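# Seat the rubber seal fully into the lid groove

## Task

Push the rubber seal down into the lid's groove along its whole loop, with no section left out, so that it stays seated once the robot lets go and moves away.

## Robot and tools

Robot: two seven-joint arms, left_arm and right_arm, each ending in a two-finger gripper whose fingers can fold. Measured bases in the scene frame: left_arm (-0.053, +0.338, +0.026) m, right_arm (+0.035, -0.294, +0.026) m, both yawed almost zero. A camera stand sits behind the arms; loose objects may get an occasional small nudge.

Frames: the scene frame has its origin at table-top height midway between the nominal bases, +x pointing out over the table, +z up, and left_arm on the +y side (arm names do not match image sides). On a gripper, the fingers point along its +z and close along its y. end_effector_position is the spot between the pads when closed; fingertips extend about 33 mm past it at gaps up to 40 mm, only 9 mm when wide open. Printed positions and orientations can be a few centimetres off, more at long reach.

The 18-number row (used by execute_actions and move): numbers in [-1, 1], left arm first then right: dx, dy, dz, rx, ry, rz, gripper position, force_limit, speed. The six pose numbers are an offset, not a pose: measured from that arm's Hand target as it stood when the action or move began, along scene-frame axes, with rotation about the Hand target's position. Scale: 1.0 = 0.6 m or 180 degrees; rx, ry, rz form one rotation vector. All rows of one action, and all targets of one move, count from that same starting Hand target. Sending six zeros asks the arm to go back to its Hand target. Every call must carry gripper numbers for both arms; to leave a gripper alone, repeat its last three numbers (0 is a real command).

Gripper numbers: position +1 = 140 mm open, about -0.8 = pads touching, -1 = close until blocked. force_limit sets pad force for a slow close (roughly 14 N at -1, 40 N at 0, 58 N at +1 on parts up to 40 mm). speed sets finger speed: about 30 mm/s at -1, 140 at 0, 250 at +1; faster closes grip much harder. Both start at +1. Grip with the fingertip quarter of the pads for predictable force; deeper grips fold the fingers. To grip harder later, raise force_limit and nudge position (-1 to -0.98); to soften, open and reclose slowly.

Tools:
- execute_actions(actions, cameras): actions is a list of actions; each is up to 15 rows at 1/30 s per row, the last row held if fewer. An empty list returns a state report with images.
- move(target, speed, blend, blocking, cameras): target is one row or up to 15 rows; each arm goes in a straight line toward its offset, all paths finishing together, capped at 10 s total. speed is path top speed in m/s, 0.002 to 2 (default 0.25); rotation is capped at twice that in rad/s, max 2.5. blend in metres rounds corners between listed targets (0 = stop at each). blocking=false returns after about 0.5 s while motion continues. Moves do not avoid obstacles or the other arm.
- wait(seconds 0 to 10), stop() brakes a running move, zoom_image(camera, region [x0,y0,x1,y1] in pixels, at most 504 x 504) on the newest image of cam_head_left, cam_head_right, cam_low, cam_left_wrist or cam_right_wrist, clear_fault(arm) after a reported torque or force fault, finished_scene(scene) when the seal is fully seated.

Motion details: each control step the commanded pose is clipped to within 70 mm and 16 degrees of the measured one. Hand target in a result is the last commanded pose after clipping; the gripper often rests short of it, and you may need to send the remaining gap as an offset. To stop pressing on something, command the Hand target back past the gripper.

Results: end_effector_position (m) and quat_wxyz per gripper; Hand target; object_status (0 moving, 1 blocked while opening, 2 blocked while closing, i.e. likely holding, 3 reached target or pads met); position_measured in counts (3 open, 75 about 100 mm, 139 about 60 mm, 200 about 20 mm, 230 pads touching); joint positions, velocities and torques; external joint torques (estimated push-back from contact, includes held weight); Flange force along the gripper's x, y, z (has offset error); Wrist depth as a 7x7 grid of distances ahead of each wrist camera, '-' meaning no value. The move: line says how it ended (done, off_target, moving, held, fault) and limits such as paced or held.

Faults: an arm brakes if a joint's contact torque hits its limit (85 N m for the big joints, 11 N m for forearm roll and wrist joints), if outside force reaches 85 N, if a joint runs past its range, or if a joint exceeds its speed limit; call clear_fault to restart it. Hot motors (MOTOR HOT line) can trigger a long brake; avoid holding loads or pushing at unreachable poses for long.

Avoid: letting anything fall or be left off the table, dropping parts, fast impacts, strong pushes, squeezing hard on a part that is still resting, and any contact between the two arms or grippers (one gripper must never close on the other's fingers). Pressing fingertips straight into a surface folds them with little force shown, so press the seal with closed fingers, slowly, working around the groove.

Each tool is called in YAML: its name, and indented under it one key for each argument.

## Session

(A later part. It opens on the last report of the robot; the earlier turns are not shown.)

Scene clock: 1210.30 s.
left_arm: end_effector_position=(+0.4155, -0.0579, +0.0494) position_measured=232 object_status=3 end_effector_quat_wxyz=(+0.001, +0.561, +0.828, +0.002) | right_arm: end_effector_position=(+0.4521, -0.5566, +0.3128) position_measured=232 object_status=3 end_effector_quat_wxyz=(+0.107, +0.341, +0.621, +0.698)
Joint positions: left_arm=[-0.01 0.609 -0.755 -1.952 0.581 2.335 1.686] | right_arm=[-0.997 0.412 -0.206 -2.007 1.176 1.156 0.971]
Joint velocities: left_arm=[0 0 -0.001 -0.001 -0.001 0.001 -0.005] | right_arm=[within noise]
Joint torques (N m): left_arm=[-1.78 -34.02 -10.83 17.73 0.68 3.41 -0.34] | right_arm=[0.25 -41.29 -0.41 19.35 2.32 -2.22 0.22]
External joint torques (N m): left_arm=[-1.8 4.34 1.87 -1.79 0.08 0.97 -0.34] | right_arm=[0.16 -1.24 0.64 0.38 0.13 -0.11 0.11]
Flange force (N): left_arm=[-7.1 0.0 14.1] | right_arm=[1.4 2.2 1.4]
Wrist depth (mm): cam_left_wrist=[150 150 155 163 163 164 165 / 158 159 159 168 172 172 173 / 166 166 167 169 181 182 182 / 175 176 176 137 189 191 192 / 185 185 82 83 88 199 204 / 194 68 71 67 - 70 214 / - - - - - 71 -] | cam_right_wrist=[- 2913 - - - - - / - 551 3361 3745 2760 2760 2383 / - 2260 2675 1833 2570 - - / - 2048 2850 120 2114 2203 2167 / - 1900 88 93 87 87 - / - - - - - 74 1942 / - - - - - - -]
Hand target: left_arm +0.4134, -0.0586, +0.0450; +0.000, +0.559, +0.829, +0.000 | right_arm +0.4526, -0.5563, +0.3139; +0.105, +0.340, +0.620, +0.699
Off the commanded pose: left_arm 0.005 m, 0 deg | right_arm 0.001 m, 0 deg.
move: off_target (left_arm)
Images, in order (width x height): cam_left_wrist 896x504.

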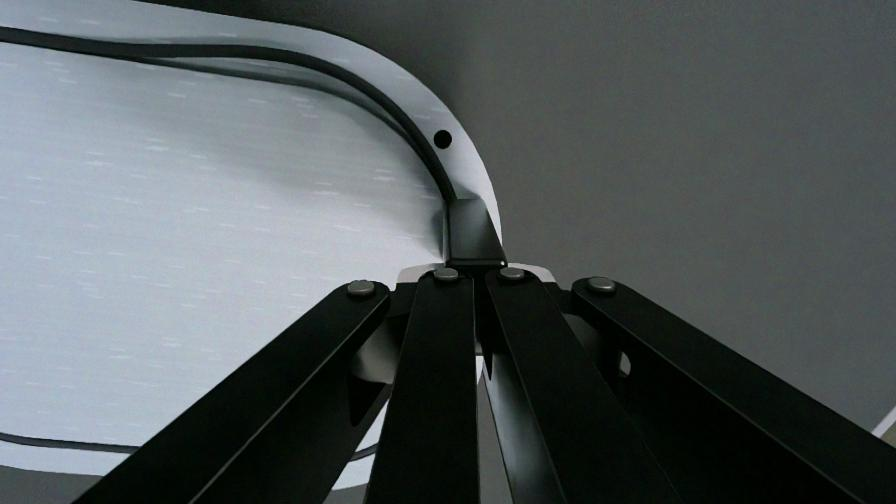

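move:
  target:
    - [0,0,0.0208,0,0,0,-1,-1,-0.5,0,0,0,0,0,0,-1,-1,-0.5]
    - [-0.0113,0.022,0.0208,0,0,0.0933,-1,-1,-0.5,0,0,0,0,0,0,-1,-1,-0.5]
    - [-0.0113,0.022,0.0092,0,0,0.0933,-1,-1,-0.5,0,0,0,0,0,0,-1,-1,-0.5]
    - [-0.0165,0.0178,-0.0008,0,0,0.0933,-1,-1,-0.5,0,0,0,0,0,0,-1,-1,-0.5]
    - [-0.0165,0.0178,0.0208,0,0,0.0933,-1,-1,-0.5,0,0,0,0,0,0,-1,-1,-0.5]
    - [-0.0285,0.0408,0.0208,0,0,0.1767,-1,-1,-0.5,0,0,0,0,0,0,-1,-1,-0.5]
    - [-0.0285,0.0408,0.0092,0,0,0.1767,-1,-1,-0.5,0,0,0,0,0,0,-1,-1,-0.5]
    - [-0.0335,0.0342,-0.0008,0,0,0.1767,-1,-1,-0.5,0,0,0,0,0,0,-1,-1,-0.5]
  speed: [0.1,0.12,0.06,0.03,0.1,0.12,0.06,0.03]
  blend: [0.003,0.002,0.001,0,0.003,0.002,0.001,0]
  cameras: ["cam_left_wrist"]

zoom_image:
  camera: "cam_left_wrist"
  region: [340, 0, 600, 210]

Scene clock: 1243.37 s.
left_arm: end_effector_position=(+0.3949, -0.0371, +0.0485) position_measured=232 object_status=3 end_effector_quat_wxyz=(+0.001, +0.313, +0.950, +0.002) | right_arm: end_effector_position=(+0.4521, -0.5566, +0.3128) position_measured=232 object_status=3 end_effector_quat_wxyz=(+0.107, +0.341, +0.621, +0.698)
Joint positions: left_arm=[-0.122 0.47 -0.603 -2.081 0.414 2.434 1.231] | right_arm=[-0.997 0.412 -0.206 -2.007 1.176 1.156 0.971]
Joint velocities: left_arm=[0 0 0.001 0 0.001 -0.001 -0.004] | right_arm=[within noise]
Joint torques (N m): left_arm=[-1.66 -32.64 -6.83 18.07 0.53 3.54 -0.34] | right_arm=[0.22 -41.28 -0.4 19.38 2.33 -2.22 0.21]
External joint torques (N m): left_arm=[-1.54 4.7 1.43 -1.82 0.02 1.07 -0.34] | right_arm=[0.23 -1.4 0.73 0.43 0.14 -0.13 0.11]
Flange force (N): left_arm=[-5.7 -3.2 15.1] | right_arm=[1.6 2.4 1.6]
Wrist depth (mm): cam_left_wrist=[151 150 153 162 163 164 166 / 157 158 159 164 172 172 174 / 165 166 167 168 181 182 183 / 174 175 176 125 189 192 194 / 184 184 82 83 88 199 205 / 193 67 71 67 - 70 215 / - - - - - 71 -] | cam_right_wrist=[- 2405 2819 3319 3361 3013 3361 / - 2675 2946 3591 3591 - - / - 1928 2596 2064 2185 2320 - / - 2001 2596 120 2081 2320 2203 / - 1821 88 93 87 87 2001 / - - - - - 74 - / - - - - - - -]
Hand target: left_arm +0.3933, -0.0381, +0.0445; +0.000, +0.311, +0.950, +0.000 | right_arm +0.4526, -0.5563, +0.3139; +0.105, +0.340, +0.620, +0.699
Off the commanded pose: left_arm 0.004 m, 0 deg | right_arm 0.001 m, 0 deg.
move: off_target (left_arm)
Images, in order (width x height): cam_left_wrist 896x504.

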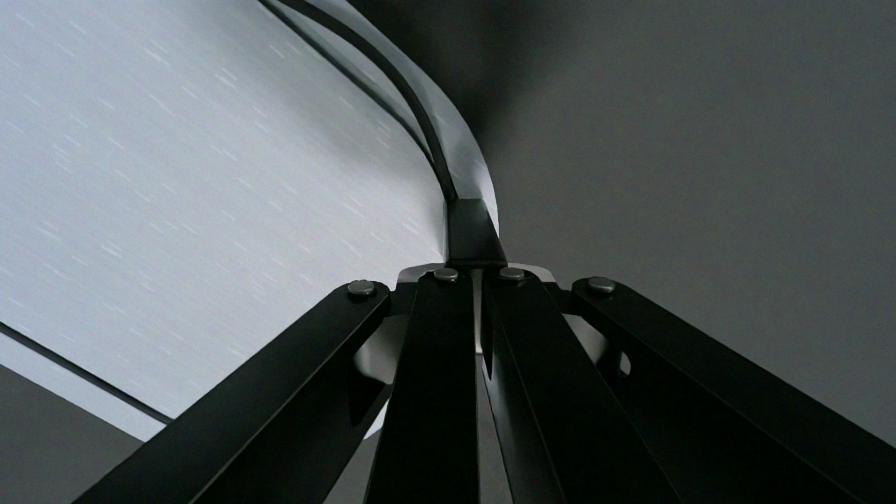

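Scaled by 1.938 from the camera's 896x504 image, which has a finer 1280x720 frame.

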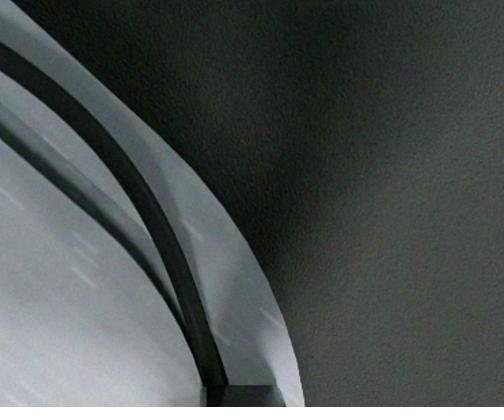

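move:
  target:
    - [0,0,0.0217,0,0,0,-1,-1,-0.5,0,0,0,0,0,0,-1,-1,-0.5]
    - [-0.0262,0.0177,0.0217,0,0,0.0822,-1,-1,-0.5,0,0,0,0,0,0,-1,-1,-0.5]
    - [-0.0262,0.0177,0.01,0,0,0.0822,-1,-1,-0.5,0,0,0,0,0,0,-1,-1,-0.5]
    - [-0.0298,0.0083,0.005,0,0,0.0822,-1,-1,-0.5,0,0,0,0,0,0,-1,-1,-0.5]
    - [-0.0298,0.0083,-0.0008,0,0,0.0822,-1,-1,-0.5,0,0,0,0,0,0,-1,-1,-0.5]
  speed: [0.1,0.12,0.06,0.03,0.03]
  blend: [0.003,0.002,0.001,0.001,0]
  cameras: ["cam_left_wrist"]

zoom_image:
  camera: "cam_left_wrist"
  region: [340, 0, 600, 210]

Scene clock: 1280.80 s.
left_arm: end_effector_position=(+0.3752, -0.0335, +0.0480) position_measured=232 object_status=3 end_effector_quat_wxyz=(+0.001, +0.189, +0.982, +0.001) | right_arm: end_effector_position=(+0.4521, -0.5566, +0.3128) position_measured=232 object_status=3 end_effector_quat_wxyz=(+0.107, +0.341, +0.621, +0.698)
Joint positions: left_arm=[-0.197 0.406 -0.535 -2.151 0.338 2.477 1.004] | right_arm=[-0.997 0.412 -0.206 -2.007 1.176 1.156 0.971]
Joint velocities: left_arm=[0 0.001 0 0 0 0 -0.005] | right_arm=[within noise]
Joint torques (N m): left_arm=[-0.85 -31.27 -4.13 18.62 0.86 3.6 -0.35] | right_arm=[0.23 -41.3 -0.43 19.34 2.33 -2.22 0.24]
External joint torques (N m): left_arm=[-0.9 5.17 2.1 -1.15 0.39 1.12 -0.35] | right_arm=[0.35 -1.3 0.8 0.35 0.13 -0.13 0.14]
Flange force (N): left_arm=[-8.2 -4.7 17.6] | right_arm=[1.5 2.3 1.8]
Wrist depth (mm): cam_left_wrist=[151 150 151 161 163 164 165 / 157 158 158 164 172 173 174 / 165 166 167 168 181 183 183 / 174 175 176 125 189 192 194 / 184 185 82 83 88 199 205 / 195 67 71 67 - 70 215 / - - - - - 71 -] | cam_right_wrist=[- 2320 - - - 2946 2979 / - 2383 2622 3237 - 2819 - / - 2383 2280 2850 2405 - - / - 2149 2622 120 2097 - - / - 1873 88 93 87 82 1796 / - - - - - 74 2048 / - - - - - - -]
Hand target: left_arm +0.3754, -0.0331, +0.0441; +0.000, +0.186, +0.983, +0.000 | right_arm +0.4526, -0.5563, +0.3139; +0.105, +0.340, +0.620, +0.699
Off the commanded pose: left_arm 0.004 m, 0 deg | right_arm 0.001 m, 0 deg.
move: off_target (left_arm)
Images, in order (width x height): cam_left_wrist 896x504.

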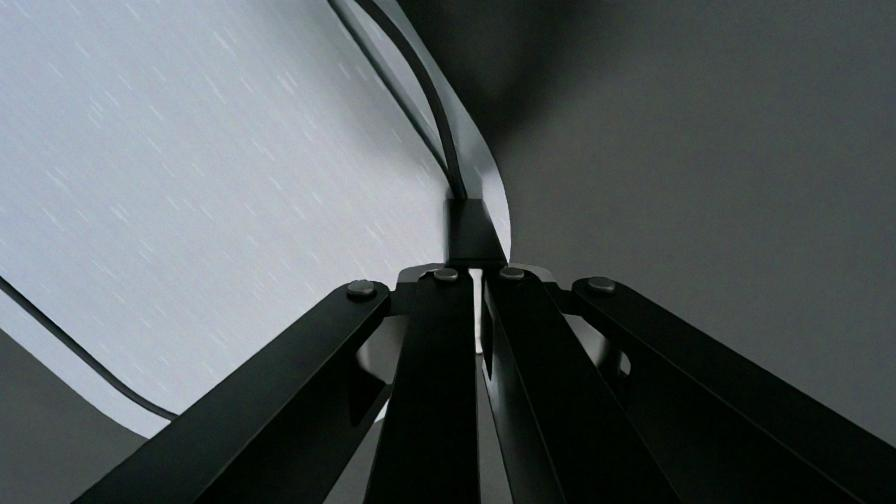

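Scaled by 1.938 from the camera's 896x504 image, which has a finer 1280x720 frame.

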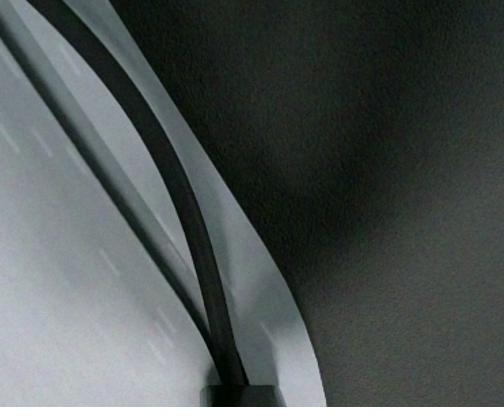

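move:
  target:
    - [0,0,0.0217,0,0,0,-1,-1,-0.5,0,0,0,0,0,0,-1,-1,-0.5]
    - [-0.0315,0.015,0.0217,0,0,0.1522,-1,-1,-0.5,0,0,0,0,0,0,-1,-1,-0.5]
    - [-0.0315,0.015,0.01,0,0,0.1522,-1,-1,-0.5,0,0,0,0,0,0,-1,-1,-0.5]
    - [-0.0293,0.0027,0.005,0,0,0.1522,-1,-1,-0.5,0,0,0,0,0,0,-1,-1,-0.5]
    - [-0.0293,0.0027,-0.0008,0,0,0.1522,-1,-1,-0.5,0,0,0,0,0,0,-1,-1,-0.5]
  speed: [0.1,0.12,0.06,0.03,0.03]
  blend: [0.003,0.002,0.001,0.001,0]
  cameras: ["cam_left_wrist"]

zoom_image:
  camera: "cam_left_wrist"
  region: [340, 0, 600, 210]

Scene clock: 1307.30 s.
left_arm: end_effector_position=(+0.3577, -0.0343, +0.0476) position_measured=232 object_status=3 end_effector_quat_wxyz=(+0.001, -0.048, +0.999, -0.001) | right_arm: end_effector_position=(+0.4521, -0.5566, +0.3128) position_measured=232 object_status=3 end_effector_quat_wxyz=(+0.107, +0.341, +0.621, +0.698)
Joint positions: left_arm=[-0.353 0.346 -0.394 -2.208 0.226 2.521 0.581] | right_arm=[-0.997 0.412 -0.206 -2.007 1.176 1.156 0.971]
Joint velocities: left_arm=[0.001 0 0 0.001 0.001 0 -0.004] | right_arm=[within noise]
Joint torques (N m): left_arm=[-0.17 -32.16 -1.61 18.08 0.93 2.82 -0.31] | right_arm=[0.27 -41.29 -0.37 19.34 2.32 -2.24 0.24]
External joint torques (N m): left_arm=[0.03 4.44 2.5 -1.63 0.49 0.28 -0.31] | right_arm=[0.2 -1.37 0.7 0.44 0.14 -0.13 0.13]
Flange force (N): left_arm=[-3.9 -4.2 13.6] | right_arm=[1.5 2.4 1.5]
Wrist depth (mm): cam_left_wrist=[151 150 151 151 163 163 165 / 157 158 159 159 171 172 173 / 165 166 167 168 180 182 183 / 175 175 176 125 189 191 193 / 185 185 82 83 88 200 204 / 208 68 71 67 - 70 215 / - - - - - 71 -] | cam_right_wrist=[- 2675 3084 3361 - - 2789 / - 2545 3277 3361 3013 - - / 406 2167 3013 2521 3361 - - / - 1956 2760 120 2167 1771 - / - 1886 88 93 87 87 2032 / 337 - - - - 74 - / - - - - - - -]
Hand target: left_arm +0.3578, -0.0315, +0.0436; +0.000, -0.052, +0.999, +0.000 | right_arm +0.4526, -0.5563, +0.3139; +0.105, +0.340, +0.620, +0.699
Off the commanded pose: left_arm 0.005 m, 0 deg | right_arm 0.001 m, 0 deg.
move: off_target (left_arm)
Images, in order (width x height): cam_left_wrist 896x504.

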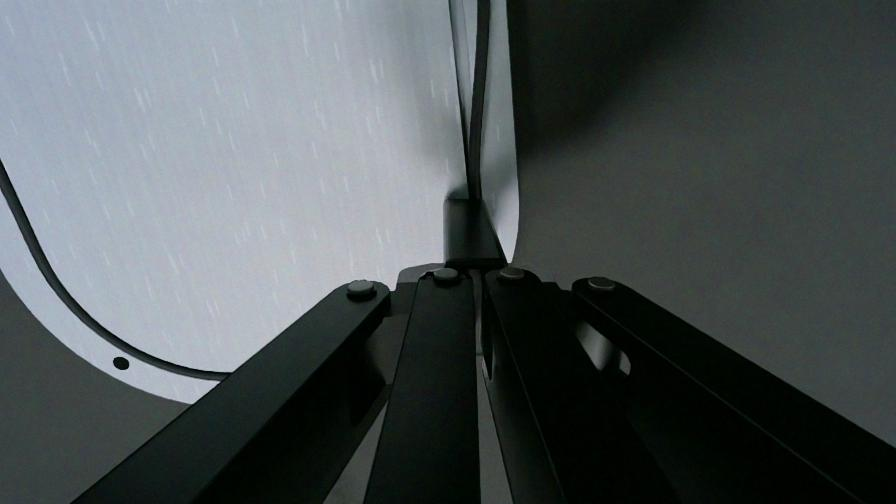

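Scaled by 1.938 from the camera's 896x504 image, which has a finer 1280x720 frame.

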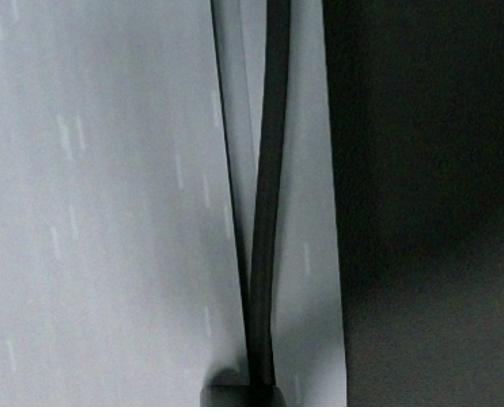

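move:
  target:
    - [0,0,0.0217,0,0,0,-1,-1,-0.5,0,0,0,0,0,0,-1,-1,-0.5]
    - [-0.028,0.0023,0.0217,0,0,0.0306,-1,-1,-0.5,0,0,0,0,0,0,-1,-1,-0.5]
    - [-0.028,0.0023,0.01,0,0,0.0306,-1,-1,-0.5,0,0,0,0,0,0,-1,-1,-0.5]
    - [-0.0263,-0.0058,0.004,0,0,0.0306,-1,-1,-0.5,0,0,0,0,0,0,-1,-1,-0.5]
    - [-0.0263,-0.0058,0,0,0,0.0306,-1,-1,-0.5,0,0,0,0,0,0,-1,-1,-0.5]
    - [-0.0263,-0.0058,0.0217,0,0,0.0306,-1,-1,-0.5,0,0,0,0,0,0,-1,-1,-0.5]
    - [-0.0517,0.0007,0.0217,0,0,0.0333,-1,-1,-0.5,0,0,0,0,0,0,-1,-1,-0.5]
    - [-0.0517,0.0007,0.01,0,0,0.0333,-1,-1,-0.5,0,0,0,0,0,0,-1,-1,-0.5]
    - [-0.0493,-0.0107,0.004,0,0,0.0333,-1,-1,-0.5,0,0,0,0,0,0,-1,-1,-0.5]
    - [-0.0493,-0.0107,0,0,0,0.0333,-1,-1,-0.5,0,0,0,0,0,0,-1,-1,-0.5]
  speed: [0.1,0.12,0.06,0.03,0.03,0.1,0.12,0.06,0.03,0.03]
  blend: [0.003,0.002,0.001,0.001,0,0.003,0.002,0.001,0.001,0]
  cameras: ["cam_left_wrist"]

zoom_image:
  camera: "cam_left_wrist"
  region: [340, 0, 600, 210]

Scene clock: 1332.73 s.
left_arm: end_effector_position=(+0.3282, -0.0434, +0.0476) position_measured=232 object_status=3 end_effector_quat_wxyz=(+0.002, -0.100, +0.995, -0.004) | right_arm: end_effector_position=(+0.4521, -0.5566, +0.3128) position_measured=232 object_status=3 end_effector_quat_wxyz=(+0.107, +0.341, +0.621, +0.698)
Joint positions: left_arm=[-0.421 0.303 -0.371 -2.271 0.192 2.556 0.452] | right_arm=[-0.997 0.412 -0.206 -2.007 1.176 1.156 0.971]
Joint velocities: left_arm=[-0.001 0.001 0 0 0.001 0.003 -0.007] | right_arm=[within noise]
Joint torques (N m): left_arm=[0.43 -32.51 -0.32 17.35 1.11 1.71 -0.37] | right_arm=[0.25 -41.27 -0.38 19.32 2.33 -2.22 0.27]
External joint torques (N m): left_arm=[0.55 2.86 2.99 -2.11 0.69 -0.87 -0.36] | right_arm=[0.38 -1.27 0.86 0.34 0.13 -0.13 0.16]
Flange force (N): left_arm=[-2.0 -1.1 8.5] | right_arm=[1.4 2.3 1.9]
Wrist depth (mm): cam_left_wrist=[152 151 151 152 163 164 164 / 158 158 159 159 171 172 173 / 166 167 168 167 179 181 181 / 176 176 176 125 189 191 192 / 186 186 82 83 88 198 203 / 209 68 71 67 - 70 214 / - - - - - 71 -] | cam_right_wrist=[- 2648 3693 5141 2979 - - / - 2450 3197 3361 2881 - - / - 2222 2497 2881 2675 2241 2280 / - 2131 2545 120 2097 2320 2497 / - 1886 88 93 87 83 - / - - - - - 74 - / - - - - - - -]
Hand target: left_arm +0.3282, -0.0379, +0.0436; +0.000, -0.104, +0.995, +0.000 | right_arm +0.4526, -0.5563, +0.3139; +0.105, +0.340, +0.620, +0.699
Off the commanded pose: left_arm 0.007 m, 1 deg | right_arm 0.001 m, 0 deg.
move: off_target (left_arm)
Images, in order (width x height): cam_left_wrist 896x504.

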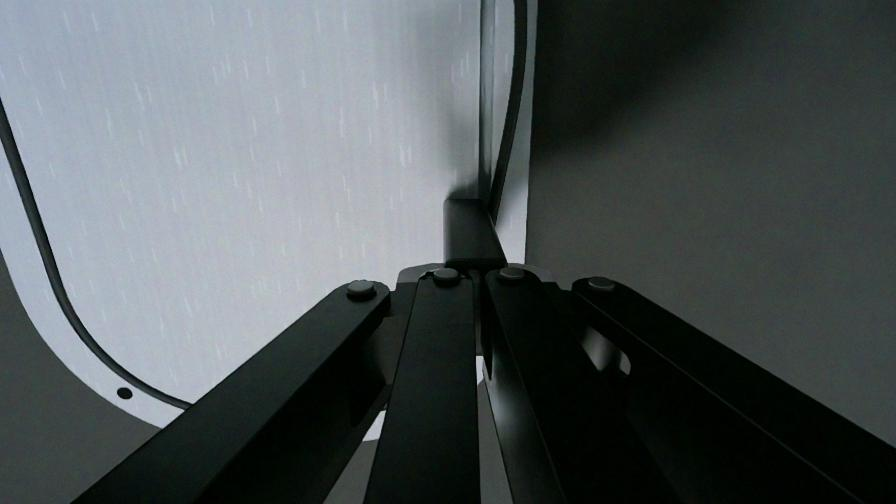

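Scaled by 1.938 from the camera's 896x504 image, which has a finer 1280x720 frame.

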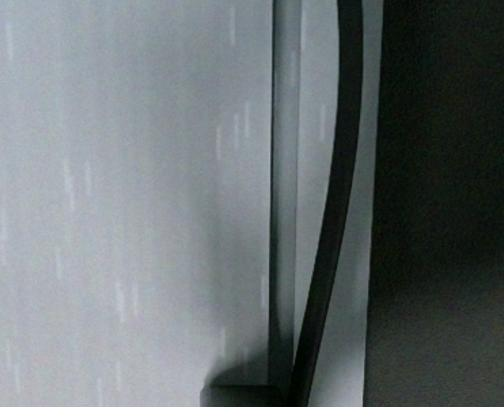

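move:
  target:
    - [0,0,0.0217,0,0,0,-1,-1,-0.5,0,0,0,0,0,0,-1,-1,-0.5]
    - [0.055,0.02,0.05,0,0,0,-1,-1,-0.5,0,0,0,0,0,0,-1,-1,-0.5]
  speed: [0.1,0.1]
  blend: [0.003,0]
  cameras: ["cam_left_wrist"]

zoom_image:
  camera: "cam_left_wrist"
  region: [340, 0, 600, 210]

Scene clock: 1340.00 s.
left_arm: end_effector_position=(+0.3620, -0.0261, +0.0740) position_measured=232 object_status=3 end_effector_quat_wxyz=(+0.002, -0.106, +0.994, +0.000) | right_arm: end_effector_position=(+0.4521, -0.5566, +0.3128) position_measured=232 object_status=3 end_effector_quat_wxyz=(+0.107, +0.341, +0.621, +0.698)
Joint positions: left_arm=[-0.359 0.279 -0.378 -2.214 0.169 2.471 0.519] | right_arm=[-0.997 0.412 -0.206 -2.007 1.176 1.156 0.971]
Joint velocities: left_arm=[0 -0.001 0 0 -0.001 0 0.005] | right_arm=[within noise]
Joint torques (N m): left_arm=[-0.28 -34.48 -3.37 20.96 0.22 2.31 0.16] | right_arm=[0.26 -41.32 -0.38 19.37 2.33 -2.22 0.2]
External joint torques (N m): left_arm=[-0.38 1.01 -0.44 0.51 -0.24 -0.21 0.16] | right_arm=[0.27 -1.47 0.74 0.5 0.15 -0.12 0.09]
Flange force (N): left_arm=[-2.3 -3.8 1.0] | right_arm=[1.6 2.5 1.7]
Wrist depth (mm): cam_left_wrist=[173 174 175 177 187 188 189 / 182 183 184 184 197 198 199 / 191 193 193 194 207 209 210 / 202 203 204 125 217 220 222 / 227 213 82 83 88 228 235 / 241 - 71 67 - 70 248 / - - - - - 71 -] | cam_right_wrist=[- 3496 3159 3800 - - - / 400 2648 3084 3496 - 3197 2450 / - 2203 2473 2850 2850 2521 2260 / - 1986 2521 120 2149 2203 2131 / - 1859 88 93 87 87 2167 / - - - - - 74 - / - - - - - - -]
Hand target: left_arm +0.3612, -0.0259, +0.0736; +0.000, -0.104, +0.995, +0.000 | right_arm +0.4526, -0.5563, +0.3139; +0.105, +0.340, +0.620, +0.699
Off the commanded pose: left_arm 0.001 m, 0 deg | right_arm 0.001 m, 0 deg.
move: done
Images, in order (width x height): cam_left_wrist 896x504.

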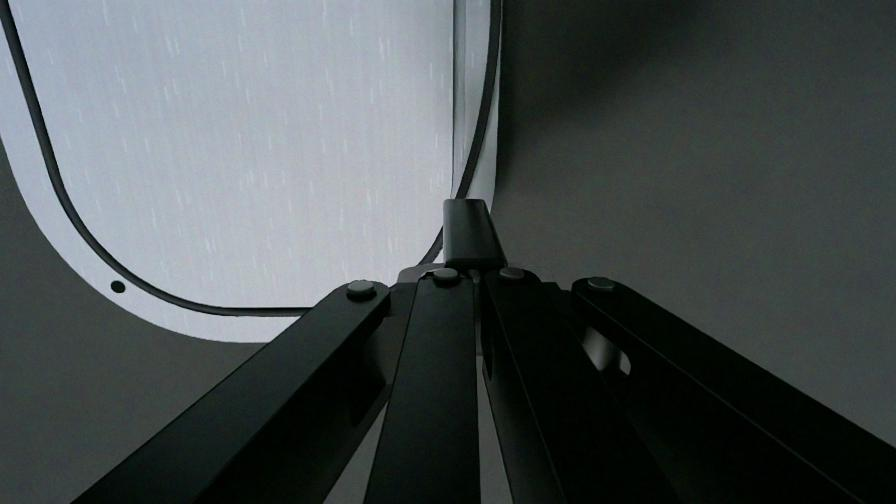

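Scaled by 1.938 from the camera's 896x504 image, which has a finer 1280x720 frame.

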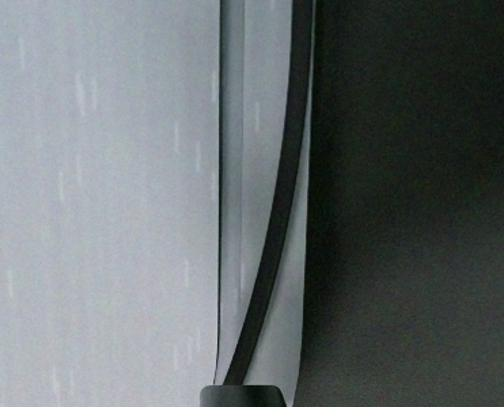

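move:
  target:
    - [0.045,0.015,0.09,0,0,0,-1,-1,-0.5,0,0,0,0,0,0,-1,-1,-0.5]
  speed: 0.15
  cameras: ["cam_left_wrist"]

zoom_image:
  camera: "cam_left_wrist"
  region: [340, 0, 600, 210]

Scene clock: 1349.67 s.
left_arm: end_effector_position=(+0.3892, -0.0169, +0.1280) position_measured=232 object_status=3 end_effector_quat_wxyz=(+0.003, -0.106, +0.994, +0.000) | right_arm: end_effector_position=(+0.4521, -0.5566, +0.3128) position_measured=232 object_status=3 end_effector_quat_wxyz=(+0.107, +0.341, +0.621, +0.698)
Joint positions: left_arm=[-0.313 0.215 -0.391 -2.134 0.118 2.334 0.598] | right_arm=[-0.997 0.412 -0.206 -2.007 1.176 1.156 0.971]
Joint velocities: left_arm=[0.001 0.001 -0.001 0.001 0 -0.001 0.007] | right_arm=[within noise]
Joint torques (N m): left_arm=[-0.28 -34.01 -2.78 22.6 0.02 2.29 0.18] | right_arm=[0.24 -41.3 -0.36 19.37 2.34 -2.21 0.21]
External joint torques (N m): left_arm=[-0.19 1.1 -0.25 0.41 -0.52 -0.24 0.18] | right_arm=[0.2 -1.19 0.73 0.34 0.13 -0.11 0.11]
Flange force (N): left_arm=[-2.6 -3.2 0.4] | right_arm=[1.4 2.1 1.5]
Wrist depth (mm): cam_left_wrist=[224 222 223 225 236 237 239 / 240 234 234 238 248 250 252 / 256 245 247 251 261 263 264 / 270 271 272 125 274 278 280 / 286 285 82 83 88 288 297 / 301 - 71 67 - 70 312 / - - - - - 71 -] | cam_right_wrist=[- 3013 3641 4369 - - 2789 / - 2383 3319 3361 2731 2760 - / 384 2149 2362 2819 2300 - - / - 2081 2789 120 2185 2260 2280 / - 1846 88 93 87 87 2017 / - - - - - 74 - / - - - - - - -]
Hand target: left_arm +0.3882, -0.0169, +0.1276; +0.000, -0.104, +0.995, +0.000 | right_arm +0.4526, -0.5563, +0.3139; +0.105, +0.340, +0.620, +0.699
Off the commanded pose: left_arm 0.001 m, 0 deg | right_arm 0.001 m, 0 deg.
move: done
Images, in order (width x height): cam_left_wrist 896x504.

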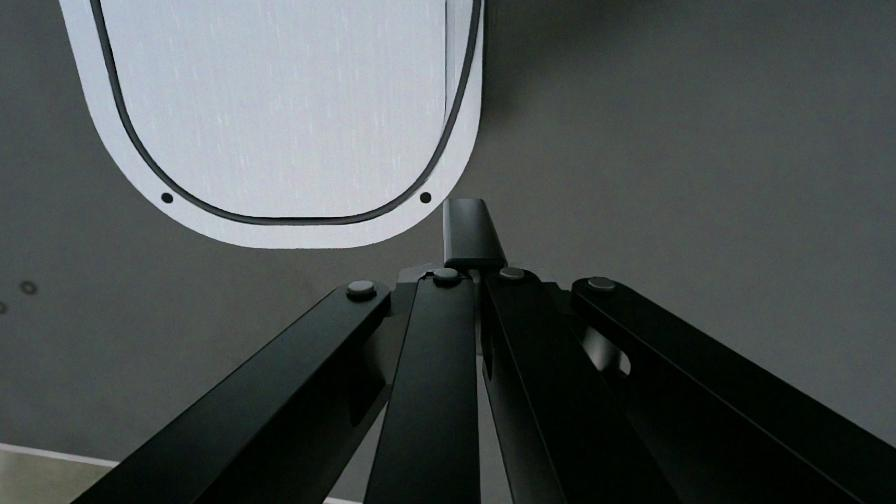

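Scaled by 1.938 from the camera's 896x504 image, which has a finer 1280x720 frame.

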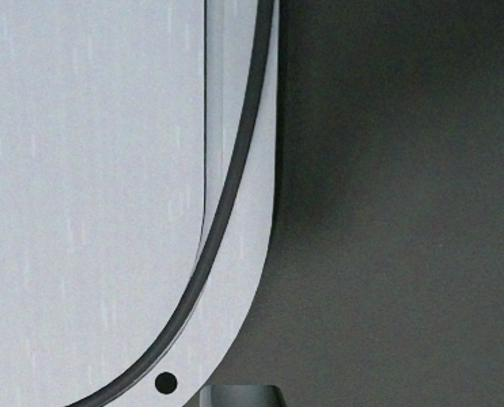

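move:
  target:
    - [-0.0313,-0.0193,-0.1168,0,0,-0.1328,-1,-1,-0.5,0,0,0,0,0,0,-1,-1,-0.5]
    - [-0.0313,-0.0193,-0.1393,0,0,-0.1328,-1,-1,-0.5,0,0,0,0,0,0,-1,-1,-0.5]
    - [-0.0313,-0.0193,-0.1168,0,0,-0.1328,-1,-1,-0.5,0,0,0,0,0,0,-1,-1,-0.5]
    - [-0.056,-0.016,-0.1168,0,0,-0.0517,-1,-1,-0.5,0,0,0,0,0,0,-1,-1,-0.5]
    - [-0.0557,-0.0157,-0.1393,0,0,-0.0517,-1,-1,-0.5,0,0,0,0,0,0,-1,-1,-0.5]
  speed: [0.15,0.05,0.1,0.12,0.05]
  blend: [0.002,0,0.003,0.002,0]
  cameras: ["cam_left_wrist"]

zoom_image:
  camera: "cam_left_wrist"
  region: [340, 0, 600, 210]

Scene clock: 1396.13 s.
left_arm: end_effector_position=(+0.3560, -0.0296, +0.0477) position_measured=232 object_status=3 end_effector_quat_wxyz=(+0.002, -0.020, +1.000, -0.003) | right_arm: end_effector_position=(+0.4521, -0.5566, +0.3128) position_measured=232 object_status=3 end_effector_quat_wxyz=(+0.107, +0.341, +0.621, +0.698)
Joint positions: left_arm=[-0.367 0.33 -0.375 -2.229 0.208 2.535 0.654] | right_arm=[-0.997 0.412 -0.206 -2.007 1.176 1.156 0.971]
Joint velocities: left_arm=[0 -0.001 -0.001 0.001 0 0 -0.005] | right_arm=[within noise]
Joint torques (N m): left_arm=[-0.08 -32.99 -2.12 17.88 0.87 2.34 -0.25] | right_arm=[0.21 -41.29 -0.38 19.36 2.33 -2.21 0.23]
External joint torques (N m): left_arm=[-0.1 3.21 1.4 -1.7 0.44 -0.19 -0.25] | right_arm=[0.27 -1.32 0.79 0.41 0.14 -0.12 0.12]
Flange force (N): left_arm=[-1.7 -2.1 8.9] | right_arm=[1.4 2.3 1.7]
Wrist depth (mm): cam_left_wrist=[151 150 151 154 163 164 164 / 157 158 158 159 171 172 173 / 166 167 167 169 181 182 182 / 175 176 176 138 189 192 193 / 185 185 82 83 88 199 205 / 208 68 71 67 - 70 215 / - - - - - 71 -] | cam_right_wrist=[452 2789 2979 - 3197 3277 - / - 2427 3319 3048 - - 2341 / - 2450 2648 2913 2622 - - / - 2114 2596 120 2114 2032 2203 / - 1846 88 93 87 83 2017 / 346 - - - - 74 1971 / - - - - - - -]
Hand target: left_arm +0.3548, -0.0264, +0.0440; +0.000, -0.023, +1.000, +0.000 | right_arm +0.4526, -0.5563, +0.3139; +0.105, +0.340, +0.620, +0.699
Off the commanded pose: left_arm 0.005 m, 1 deg | right_arm 0.001 m, 0 deg.
move: off_target (left_arm)
Images, in order (width x height): cam_left_wrist 896x504.

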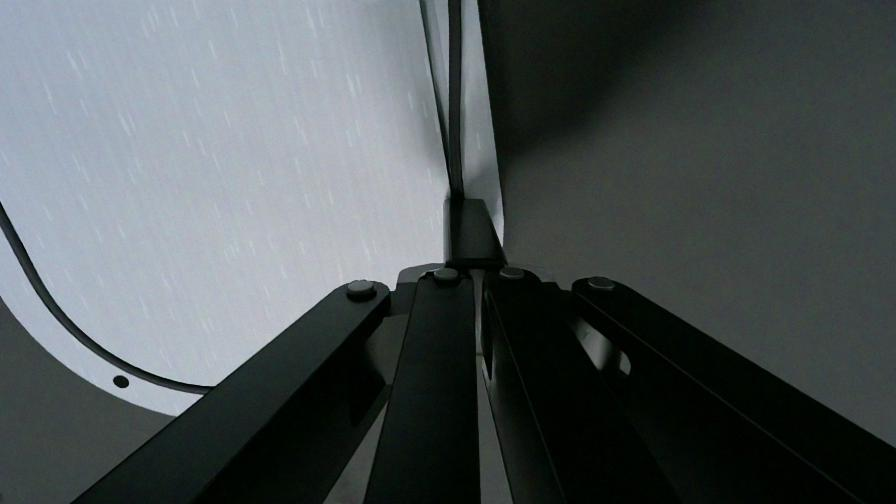

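Scaled by 1.938 from the camera's 896x504 image, which has a finer 1280x720 frame.

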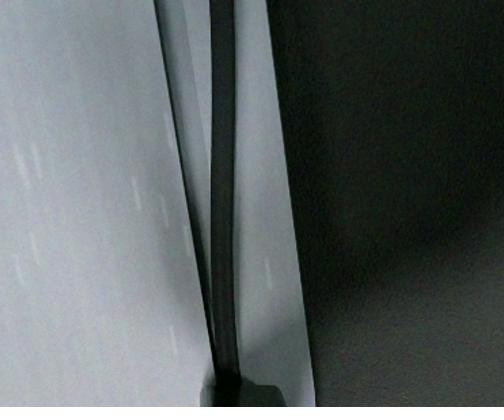

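move:
  target:
    - [0,0,0.0225,0,0,0,-1,-1,-0.5,0,0,0,0,0,0,-1,-1,-0.5]
    - [-0.0257,-0.0032,0.0225,0,0,0.0411,-1,-1,-0.5,0,0,0,0,0,0,-1,-1,-0.5]
    - [-0.0257,-0.0032,0.0108,0,0,0.0411,-1,-1,-0.5,0,0,0,0,0,0,-1,-1,-0.5]
    - [-0.0252,-0.0043,-0.0008,0,0,0.0411,-1,-1,-0.5,0,0,0,0,0,0,-1,-1,-0.5]
    - [-0.0252,-0.0043,0.0225,0,0,0.0411,-1,-1,-0.5,0,0,0,0,0,0,-1,-1,-0.5]
    - [-0.0482,-0.0063,0.0225,0,0,0.0489,-1,-1,-0.5,0,0,0,0,0,0,-1,-1,-0.5]
    - [-0.0482,-0.0063,0.0108,0,0,0.0489,-1,-1,-0.5,0,0,0,0,0,0,-1,-1,-0.5]
    - [-0.0475,-0.0097,-0.0008,0,0,0.0489,-1,-1,-0.5,0,0,0,0,0,0,-1,-1,-0.5]
  speed: [0.1,0.12,0.06,0.04,0.1,0.12,0.06,0.04]
  blend: [0.003,0.002,0.001,0,0.003,0.002,0.001,0]
  cameras: ["cam_left_wrist"]

zoom_image:
  camera: "cam_left_wrist"
  region: [340, 0, 600, 210]

Scene clock: 1421.73 s.
left_arm: end_effector_position=(+0.3266, -0.0374, +0.0502) position_measured=232 object_status=3 end_effector_quat_wxyz=(+0.003, -0.095, +0.995, -0.004) | right_arm: end_effector_position=(+0.4521, -0.5566, +0.3128) position_measured=232 object_status=3 end_effector_quat_wxyz=(+0.107, +0.341, +0.621, +0.698)
Joint positions: left_arm=[-0.446 0.28 -0.342 -2.291 0.17 2.559 0.481] | right_arm=[-0.997 0.412 -0.206 -2.007 1.176 1.156 0.971]
Joint velocities: left_arm=[-0.001 0.001 -0.001 0 -0.001 0.001 -0.006] | right_arm=[within noise]
Joint torques (N m): left_arm=[0.67 -28.47 0.55 17.1 1.19 2.72 -0.26] | right_arm=[0.27 -41.32 -0.42 19.42 2.32 -2.22 0.26]
External joint torques (N m): left_arm=[0.64 6.4 3.21 -2.27 0.78 0.18 -0.26] | right_arm=[0.15 -1.27 0.6 0.42 0.12 -0.11 0.15]
Flange force (N): left_arm=[-5.8 -6.0 18.8] | right_arm=[1.4 2.3 1.3]
Wrist depth (mm): cam_left_wrist=[153 153 153 154 165 166 167 / 161 161 161 162 174 175 175 / 169 169 170 170 184 184 185 / 178 179 179 124 192 194 195 / 189 189 82 83 88 201 207 / 213 67 71 67 - 70 218 / - - - - - 71 -] | cam_right_wrist=[- 3319 3855 - - 3319 2789 / - 2497 2881 2881 2731 2979 2497 / - 2241 2760 2473 2320 - - / - 2081 2760 120 2114 2114 - / - 1914 88 93 87 1928 2048 / 333 - - - - 74 - / - - - - - - -]
Hand target: left_arm +0.3263, -0.0322, +0.0435; +0.000, -0.100, +0.995, +0.000 | right_arm +0.4526, -0.5563, +0.3139; +0.105, +0.340, +0.620, +0.699
Off the commanded pose: left_arm 0.009 m, 1 deg | right_arm 0.001 m, 0 deg.
move: off_target (left_arm)
Images, in order (width x height): cam_left_wrist 896x504.

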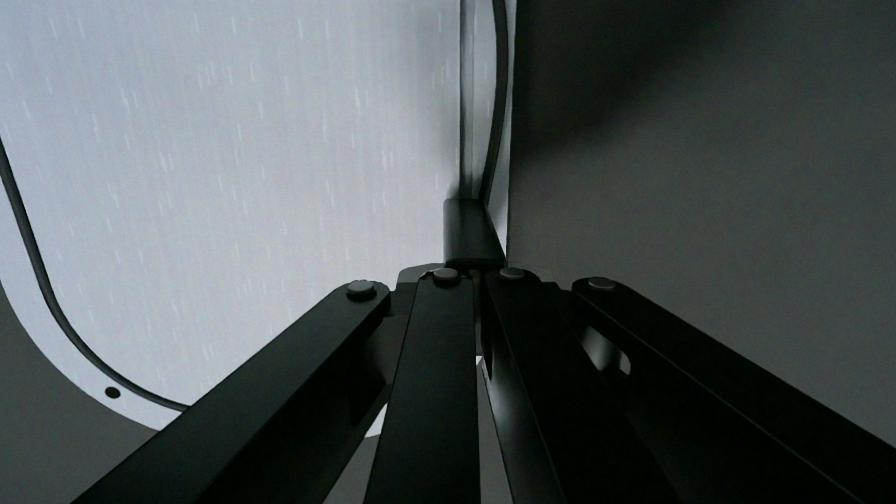

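Scaled by 1.938 from the camera's 896x504 image, which has a finer 1280x720 frame.

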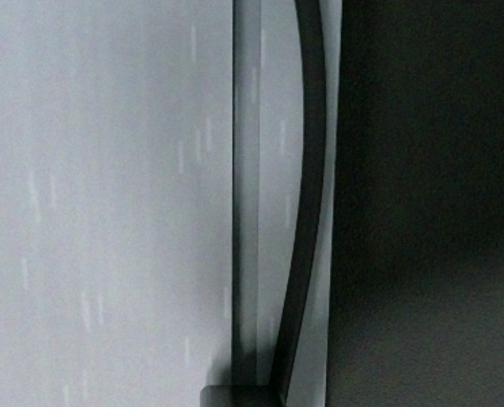

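move:
  target:
    - [0,0,0.0225,0,0,0,-1,-1,-0.5,0,0,0,0,0,0,-1,-1,-0.5]
    - [-0.0027,0.0085,0.0225,0,0,0,-1,-1,-0.5,0,0,0,0,0,0,-1,-1,-0.5]
    - [-0.0027,0.0085,0.0108,0,0,0,-1,-1,-0.5,0,0,0,0,0,0,-1,-1,-0.5]
    - [0.0005,-0.0062,0.0083,0,0,0,-1,-1,-0.5,0,0,0,0,0,0,-1,-1,-0.5]
  speed: [0.1,0.08,0.06,0.02]
  blend: [0.003,0.002,0.001,0]
  cameras: ["cam_left_wrist"]

zoom_image:
  camera: "cam_left_wrist"
  region: [340, 0, 600, 210]

Scene clock: 1435.17 s.
left_arm: end_effector_position=(+0.3256, -0.0383, +0.0504) position_measured=232 object_status=3 end_effector_quat_wxyz=(+0.001, -0.097, +0.995, -0.002) | right_arm: end_effector_position=(+0.4521, -0.5566, +0.3128) position_measured=232 object_status=3 end_effector_quat_wxyz=(+0.107, +0.341, +0.621, +0.698)
Joint positions: left_arm=[-0.448 0.283 -0.342 -2.285 0.165 2.55 0.479] | right_arm=[-0.997 0.412 -0.206 -2.007 1.176 1.156 0.971]
Joint velocities: left_arm=[-0.005 0.001 0.004 0 0 0 -0.005] | right_arm=[within noise]
Joint torques (N m): left_arm=[-0.38 -32.62 -1.48 20.03 1.13 2.64 -0.47] | right_arm=[0.26 -41.27 -0.41 19.38 2.32 -2.22 0.22]
External joint torques (N m): left_arm=[-0.39 2.55 1.25 0.54 0.71 0.09 -0.47] | right_arm=[0.2 -1.4 0.66 0.49 0.14 -0.12 0.11]
Flange force (N): left_arm=[-4.3 -8.4 8.7] | right_arm=[1.5 2.5 1.4]
Wrist depth (mm): cam_left_wrist=[153 153 154 154 166 166 168 / 160 161 161 162 174 175 177 / 168 170 170 170 184 185 185 / 178 178 179 125 192 195 196 / 188 187 82 83 88 202 208 / 211 68 71 67 - 70 219 / - - - - - 71 -] | cam_right_wrist=[496 3084 2850 2913 3277 - - / 459 2850 2850 2946 3237 3496 - / - 2149 2596 2320 2648 3159 2946 / - 2032 2675 120 2097 1886 - / - 1796 88 93 87 87 1691 / - - - - - 74 - / - - - - - - -]
Hand target: left_arm +0.3266, -0.0359, +0.0485; +0.000, -0.100, +0.995, +0.000 | right_arm +0.4526, -0.5563, +0.3139; +0.105, +0.340, +0.620, +0.699
Off the commanded pose: left_arm 0.003 m, 0 deg | right_arm 0.001 m, 0 deg.
move: done; blend cut to 0.0027 m at target 1
Images, in order (width x height): cam_left_wrist 896x504.

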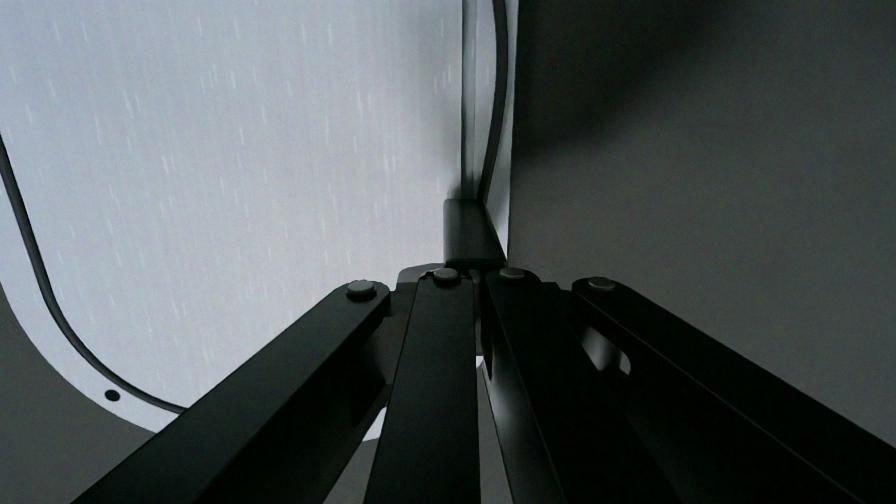

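Scaled by 1.938 from the camera's 896x504 image, which has a finer 1280x720 frame.

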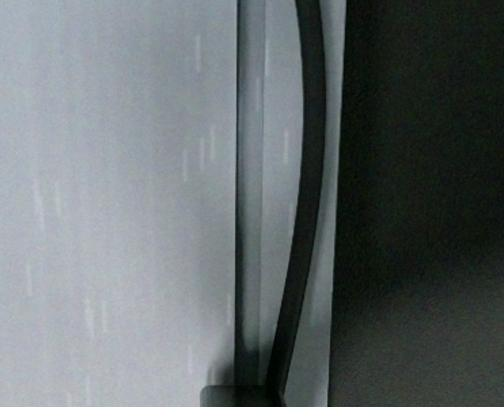

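move:
  target:
    - [0,0,0.02,0,0,0,-1,-1,-0.5,0,0,0,0,0,0,-1,-1,-0.5]
    - [-0.03,0.0,0.3,0,0,0,-1,-1,-0.5,0,0,0,0,0,0,-1,-1,-0.5]
  speed: [0.1,0.2]
  blend: [0.003,0]
  cameras: ["cam_left_wrist"]

zoom_image:
  camera: "cam_left_wrist"
  region: [260, 0, 620, 260]

Scene clock: 1470.03 s.
left_arm: end_effector_position=(+0.3098, -0.0363, +0.2290) position_measured=232 object_status=3 end_effector_quat_wxyz=(+0.003, -0.102, +0.995, +0.000) | right_arm: end_effector_position=(+0.4521, -0.5566, +0.3128) position_measured=232 object_status=3 end_effector_quat_wxyz=(+0.107, +0.341, +0.621, +0.698)
Joint positions: left_arm=[-0.43 -0.069 -0.384 -2.19 -0.026 2.13 0.584] | right_arm=[-0.997 0.412 -0.206 -2.007 1.176 1.156 0.971]
Joint velocities: left_arm=[0.001 0 0 0 0 -0.003 0.004] | right_arm=[within noise]
Joint torques (N m): left_arm=[-0.68 -26.74 0.7 23.77 0.12 2.33 0.11] | right_arm=[0.26 -41.33 -0.38 19.34 2.32 -2.21 0.2]
External joint torques (N m): left_arm=[-0.61 0.8 0.01 -0.21 -0.52 -0.21 0.11] | right_arm=[0.29 -1.57 0.76 0.5 0.14 -0.12 0.09]
Flange force (N): left_arm=[-0.3 -1.1 0.4] | right_arm=[1.8 2.6 1.8]
Wrist depth (mm): cam_left_wrist=[325 318 315 319 328 329 332 / 340 336 328 335 345 346 349 / 357 355 356 353 362 365 365 / 378 380 366 119 379 385 384 / 399 396 79 83 88 397 409 / 420 - 71 67 - 70 432 / - - - - - 71 -] | cam_right_wrist=[509 2675 - - - - 2703 / - 2913 2405 3013 2979 2760 - / - 2405 2881 2222 2850 - - / - 2114 2913 120 2167 2260 - / - 1846 88 93 87 1873 2017 / - - - - - 74 1639 / - - - - - - -]
Hand target: left_arm +0.3086, -0.0359, +0.2285; +0.000, -0.100, +0.995, +0.000 | right_arm +0.4526, -0.5563, +0.3139; +0.105, +0.340, +0.620, +0.699
Off the commanded pose: left_arm 0.001 m, 0 deg | right_arm 0.001 m, 0 deg.
move: done
Images, in order (width x height): cam_left_wrist 896x504.

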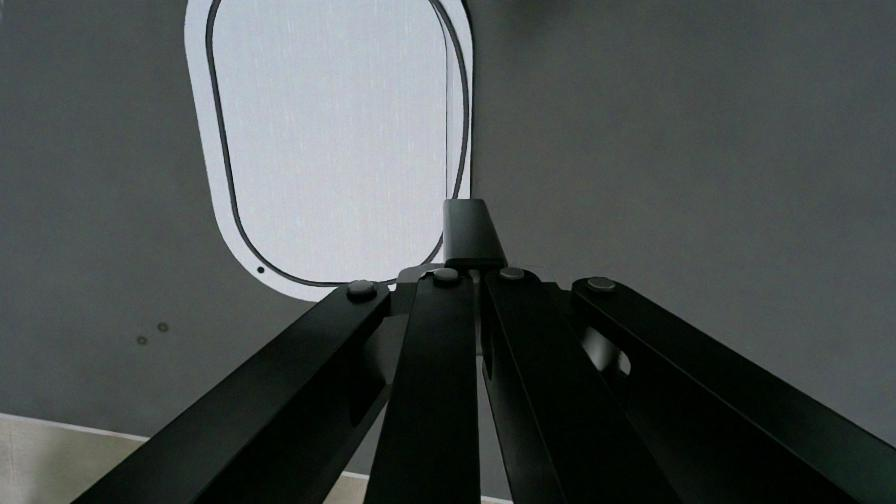

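Scaled by 1.400 from the camera's 896x504 image, which has a finer 1280x720 frame.

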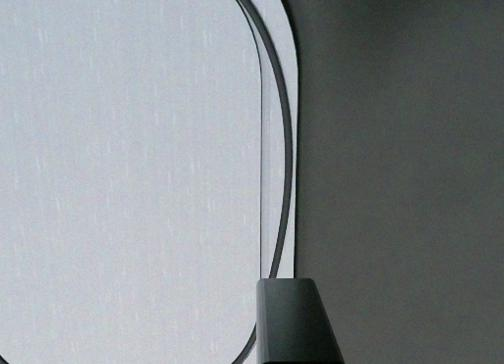

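move:
  target:
    - [-0.0523,0.015,-0.2808,0,0,0,-1,-1,-0.5,0,0,0,0,0,0,-1,-1,-0.5]
    - [-0.0523,0.015,-0.2992,0,0,0,-1,-1,-0.5,0,0,0,0,0,0,-1,-1,-0.5]
    - [-0.0455,-0.016,-0.3012,0,0,0,-1,-1,-0.5,0,0,0,0,0,0,-1,-1,-0.5]
  speed: [0.15,0.05,0.02]
  blend: [0.003,0,0]
  cameras: ["cam_left_wrist"]

zoom_image:
  camera: "cam_left_wrist"
  region: [340, 0, 600, 210]

Scene clock: 1496.97 s.
left_arm: end_effector_position=(+0.2816, -0.0466, +0.0486) position_measured=232 object_status=3 end_effector_quat_wxyz=(+0.001, -0.098, +0.995, -0.002) | right_arm: end_effector_position=(+0.4521, -0.5566, +0.3128) position_measured=232 object_status=3 end_effector_quat_wxyz=(+0.107, +0.341, +0.621, +0.698)
Joint positions: left_arm=[-0.503 0.231 -0.356 -2.37 0.149 2.586 0.415] | right_arm=[-0.997 0.412 -0.206 -2.007 1.176 1.156 0.971]
Joint velocities: left_arm=[-0.001 0 0 0 0.001 -0.001 -0.006] | right_arm=[within noise]
Joint torques (N m): left_arm=[-1.04 -31.59 -1.63 19.33 0.89 2.27 -0.33] | right_arm=[0.22 -41.28 -0.4 19.36 2.33 -2.21 0.24]
External joint torques (N m): left_arm=[-1.07 1.16 0.59 0.36 0.5 -0.28 -0.33] | right_arm=[0.28 -1.49 0.76 0.48 0.15 -0.13 0.13]
Flange force (N): left_arm=[-1.2 -6.2 4.6] | right_arm=[1.6 2.6 1.7]
Wrist depth (mm): cam_left_wrist=[153 152 153 153 164 165 166 / 158 159 160 160 172 173 174 / 167 167 168 169 182 183 184 / 177 177 178 125 190 193 194 / 187 187 82 83 88 200 206 / 196 68 71 67 - 70 217 / - - - - - 71 -] | cam_right_wrist=[417 2473 - - 2979 - - / - 2731 2648 2760 2946 - - / - 2341 2521 - 2596 2450 2241 / - 2167 3084 120 2149 - - / 331 1873 88 93 87 87 - / - - - - - 74 1859 / - - - - - - -]
Hand target: left_arm +0.2813, -0.0455, +0.0478; +0.000, -0.100, +0.995, +0.000 | right_arm +0.4526, -0.5563, +0.3139; +0.105, +0.340, +0.620, +0.699
Off the commanded pose: left_arm 0.001 m, 0 deg | right_arm 0.001 m, 0 deg.
move: done
Images, in order (width x height): cam_left_wrist 896x504.

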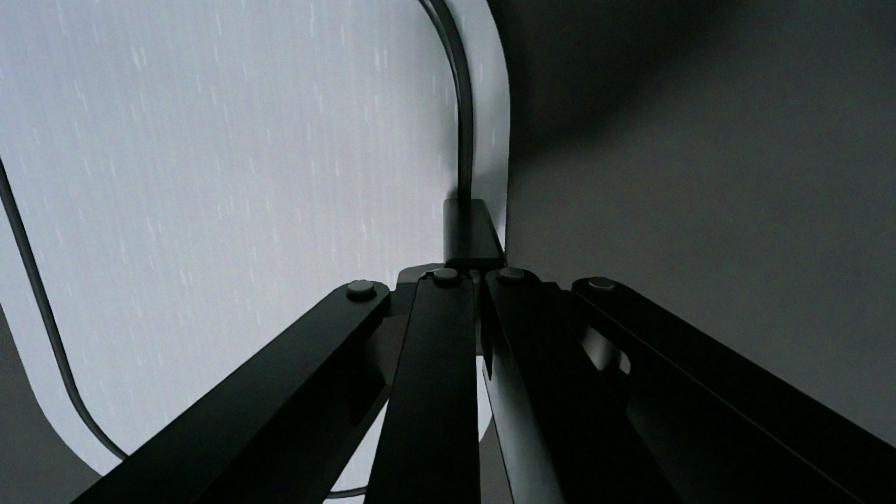

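Scaled by 1.938 from the camera's 896x504 image, which has a finer 1280x720 frame.

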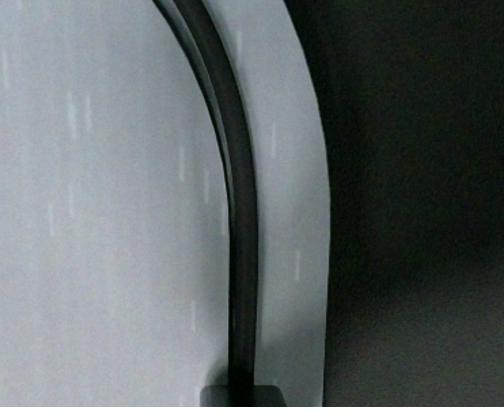

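move:
  target:
    - [0,0.0035,-0.008,0,0,0,-1,-1,-0.5,0,0,0,0,0,0,-1,-1,-0.5]
  speed: 0.03
  cameras: ["cam_left_wrist"]

zoom_image:
  camera: "cam_left_wrist"
  region: [340, 0, 600, 210]

Scene clock: 1502.30 s.
left_arm: end_effector_position=(+0.2818, -0.0472, +0.0473) position_measured=232 object_status=3 end_effector_quat_wxyz=(+0.002, -0.097, +0.995, -0.003) | right_arm: end_effector_position=(+0.4521, -0.5566, +0.3128) position_measured=232 object_status=3 end_effector_quat_wxyz=(+0.107, +0.341, +0.621, +0.698)
Joint positions: left_arm=[-0.505 0.234 -0.354 -2.37 0.154 2.592 0.412] | right_arm=[-0.997 0.412 -0.206 -2.007 1.176 1.156 0.971]
Joint velocities: left_arm=[-0.001 0.001 0.002 -0.002 0 0.004 -0.001] | right_arm=[within noise]
Joint torques (N m): left_arm=[-0.07 -29.26 0.08 16.81 1.14 2.65 -0.37] | right_arm=[0.27 -41.3 -0.33 19.38 2.33 -2.21 0.24]
External joint torques (N m): left_arm=[-0.1 3.55 2.32 -2.07 0.75 0.1 -0.37] | right_arm=[0.27 -1.32 0.79 0.41 0.14 -0.12 0.14]
Flange force (N): left_arm=[-1.5 -2.6 12.8] | right_arm=[1.4 2.4 1.7]
Wrist depth (mm): cam_left_wrist=[151 150 151 152 163 163 164 / 157 158 159 159 171 172 173 / 166 167 167 167 181 181 182 / 175 176 176 137 189 191 193 / 186 186 82 83 88 199 204 / 195 67 71 67 - 70 215 / - - - - - 71 -] | cam_right_wrist=[- 3121 3084 - 3277 - - / - 2789 3319 2596 2913 - - / - 2405 2473 2731 2473 1886 - / - 2048 2789 120 2149 2260 - / - 1833 88 93 87 1928 - / - - - - - 74 - / - - - - - - -]
Hand target: left_arm +0.2813, -0.0434, +0.0430; +0.000, -0.100, +0.995, +0.000 | right_arm +0.4526, -0.5563, +0.3139; +0.105, +0.340, +0.620, +0.699
Off the commanded pose: left_arm 0.006 m, 0 deg | right_arm 0.001 m, 0 deg.
move: off_target (left_arm)
Images, in order (width x height): cam_left_wrist 896x504.

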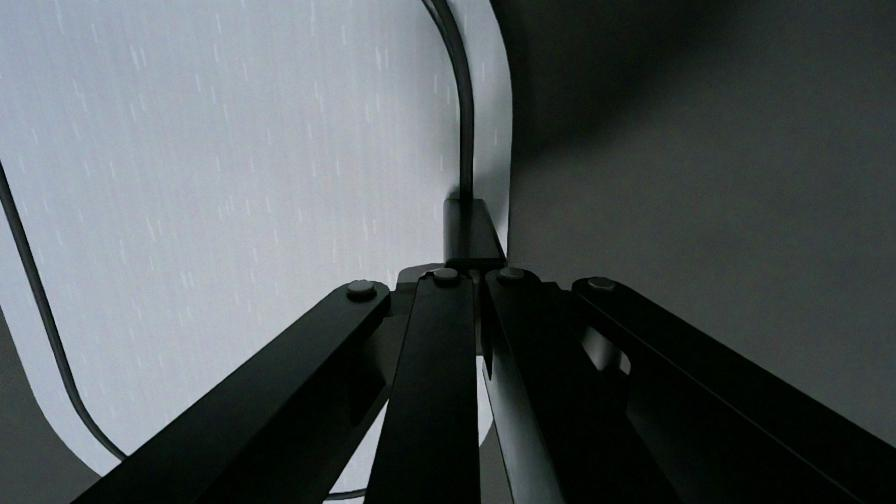

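Scaled by 1.938 from the camera's 896x504 image, which has a finer 1280x720 frame.

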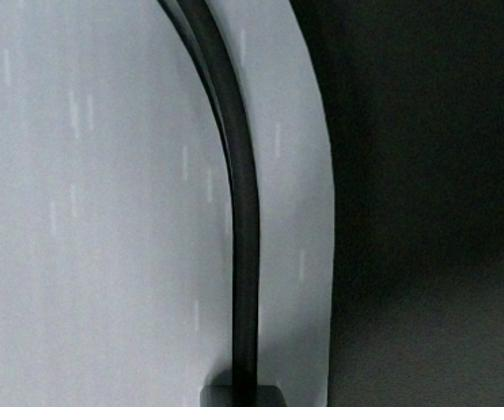

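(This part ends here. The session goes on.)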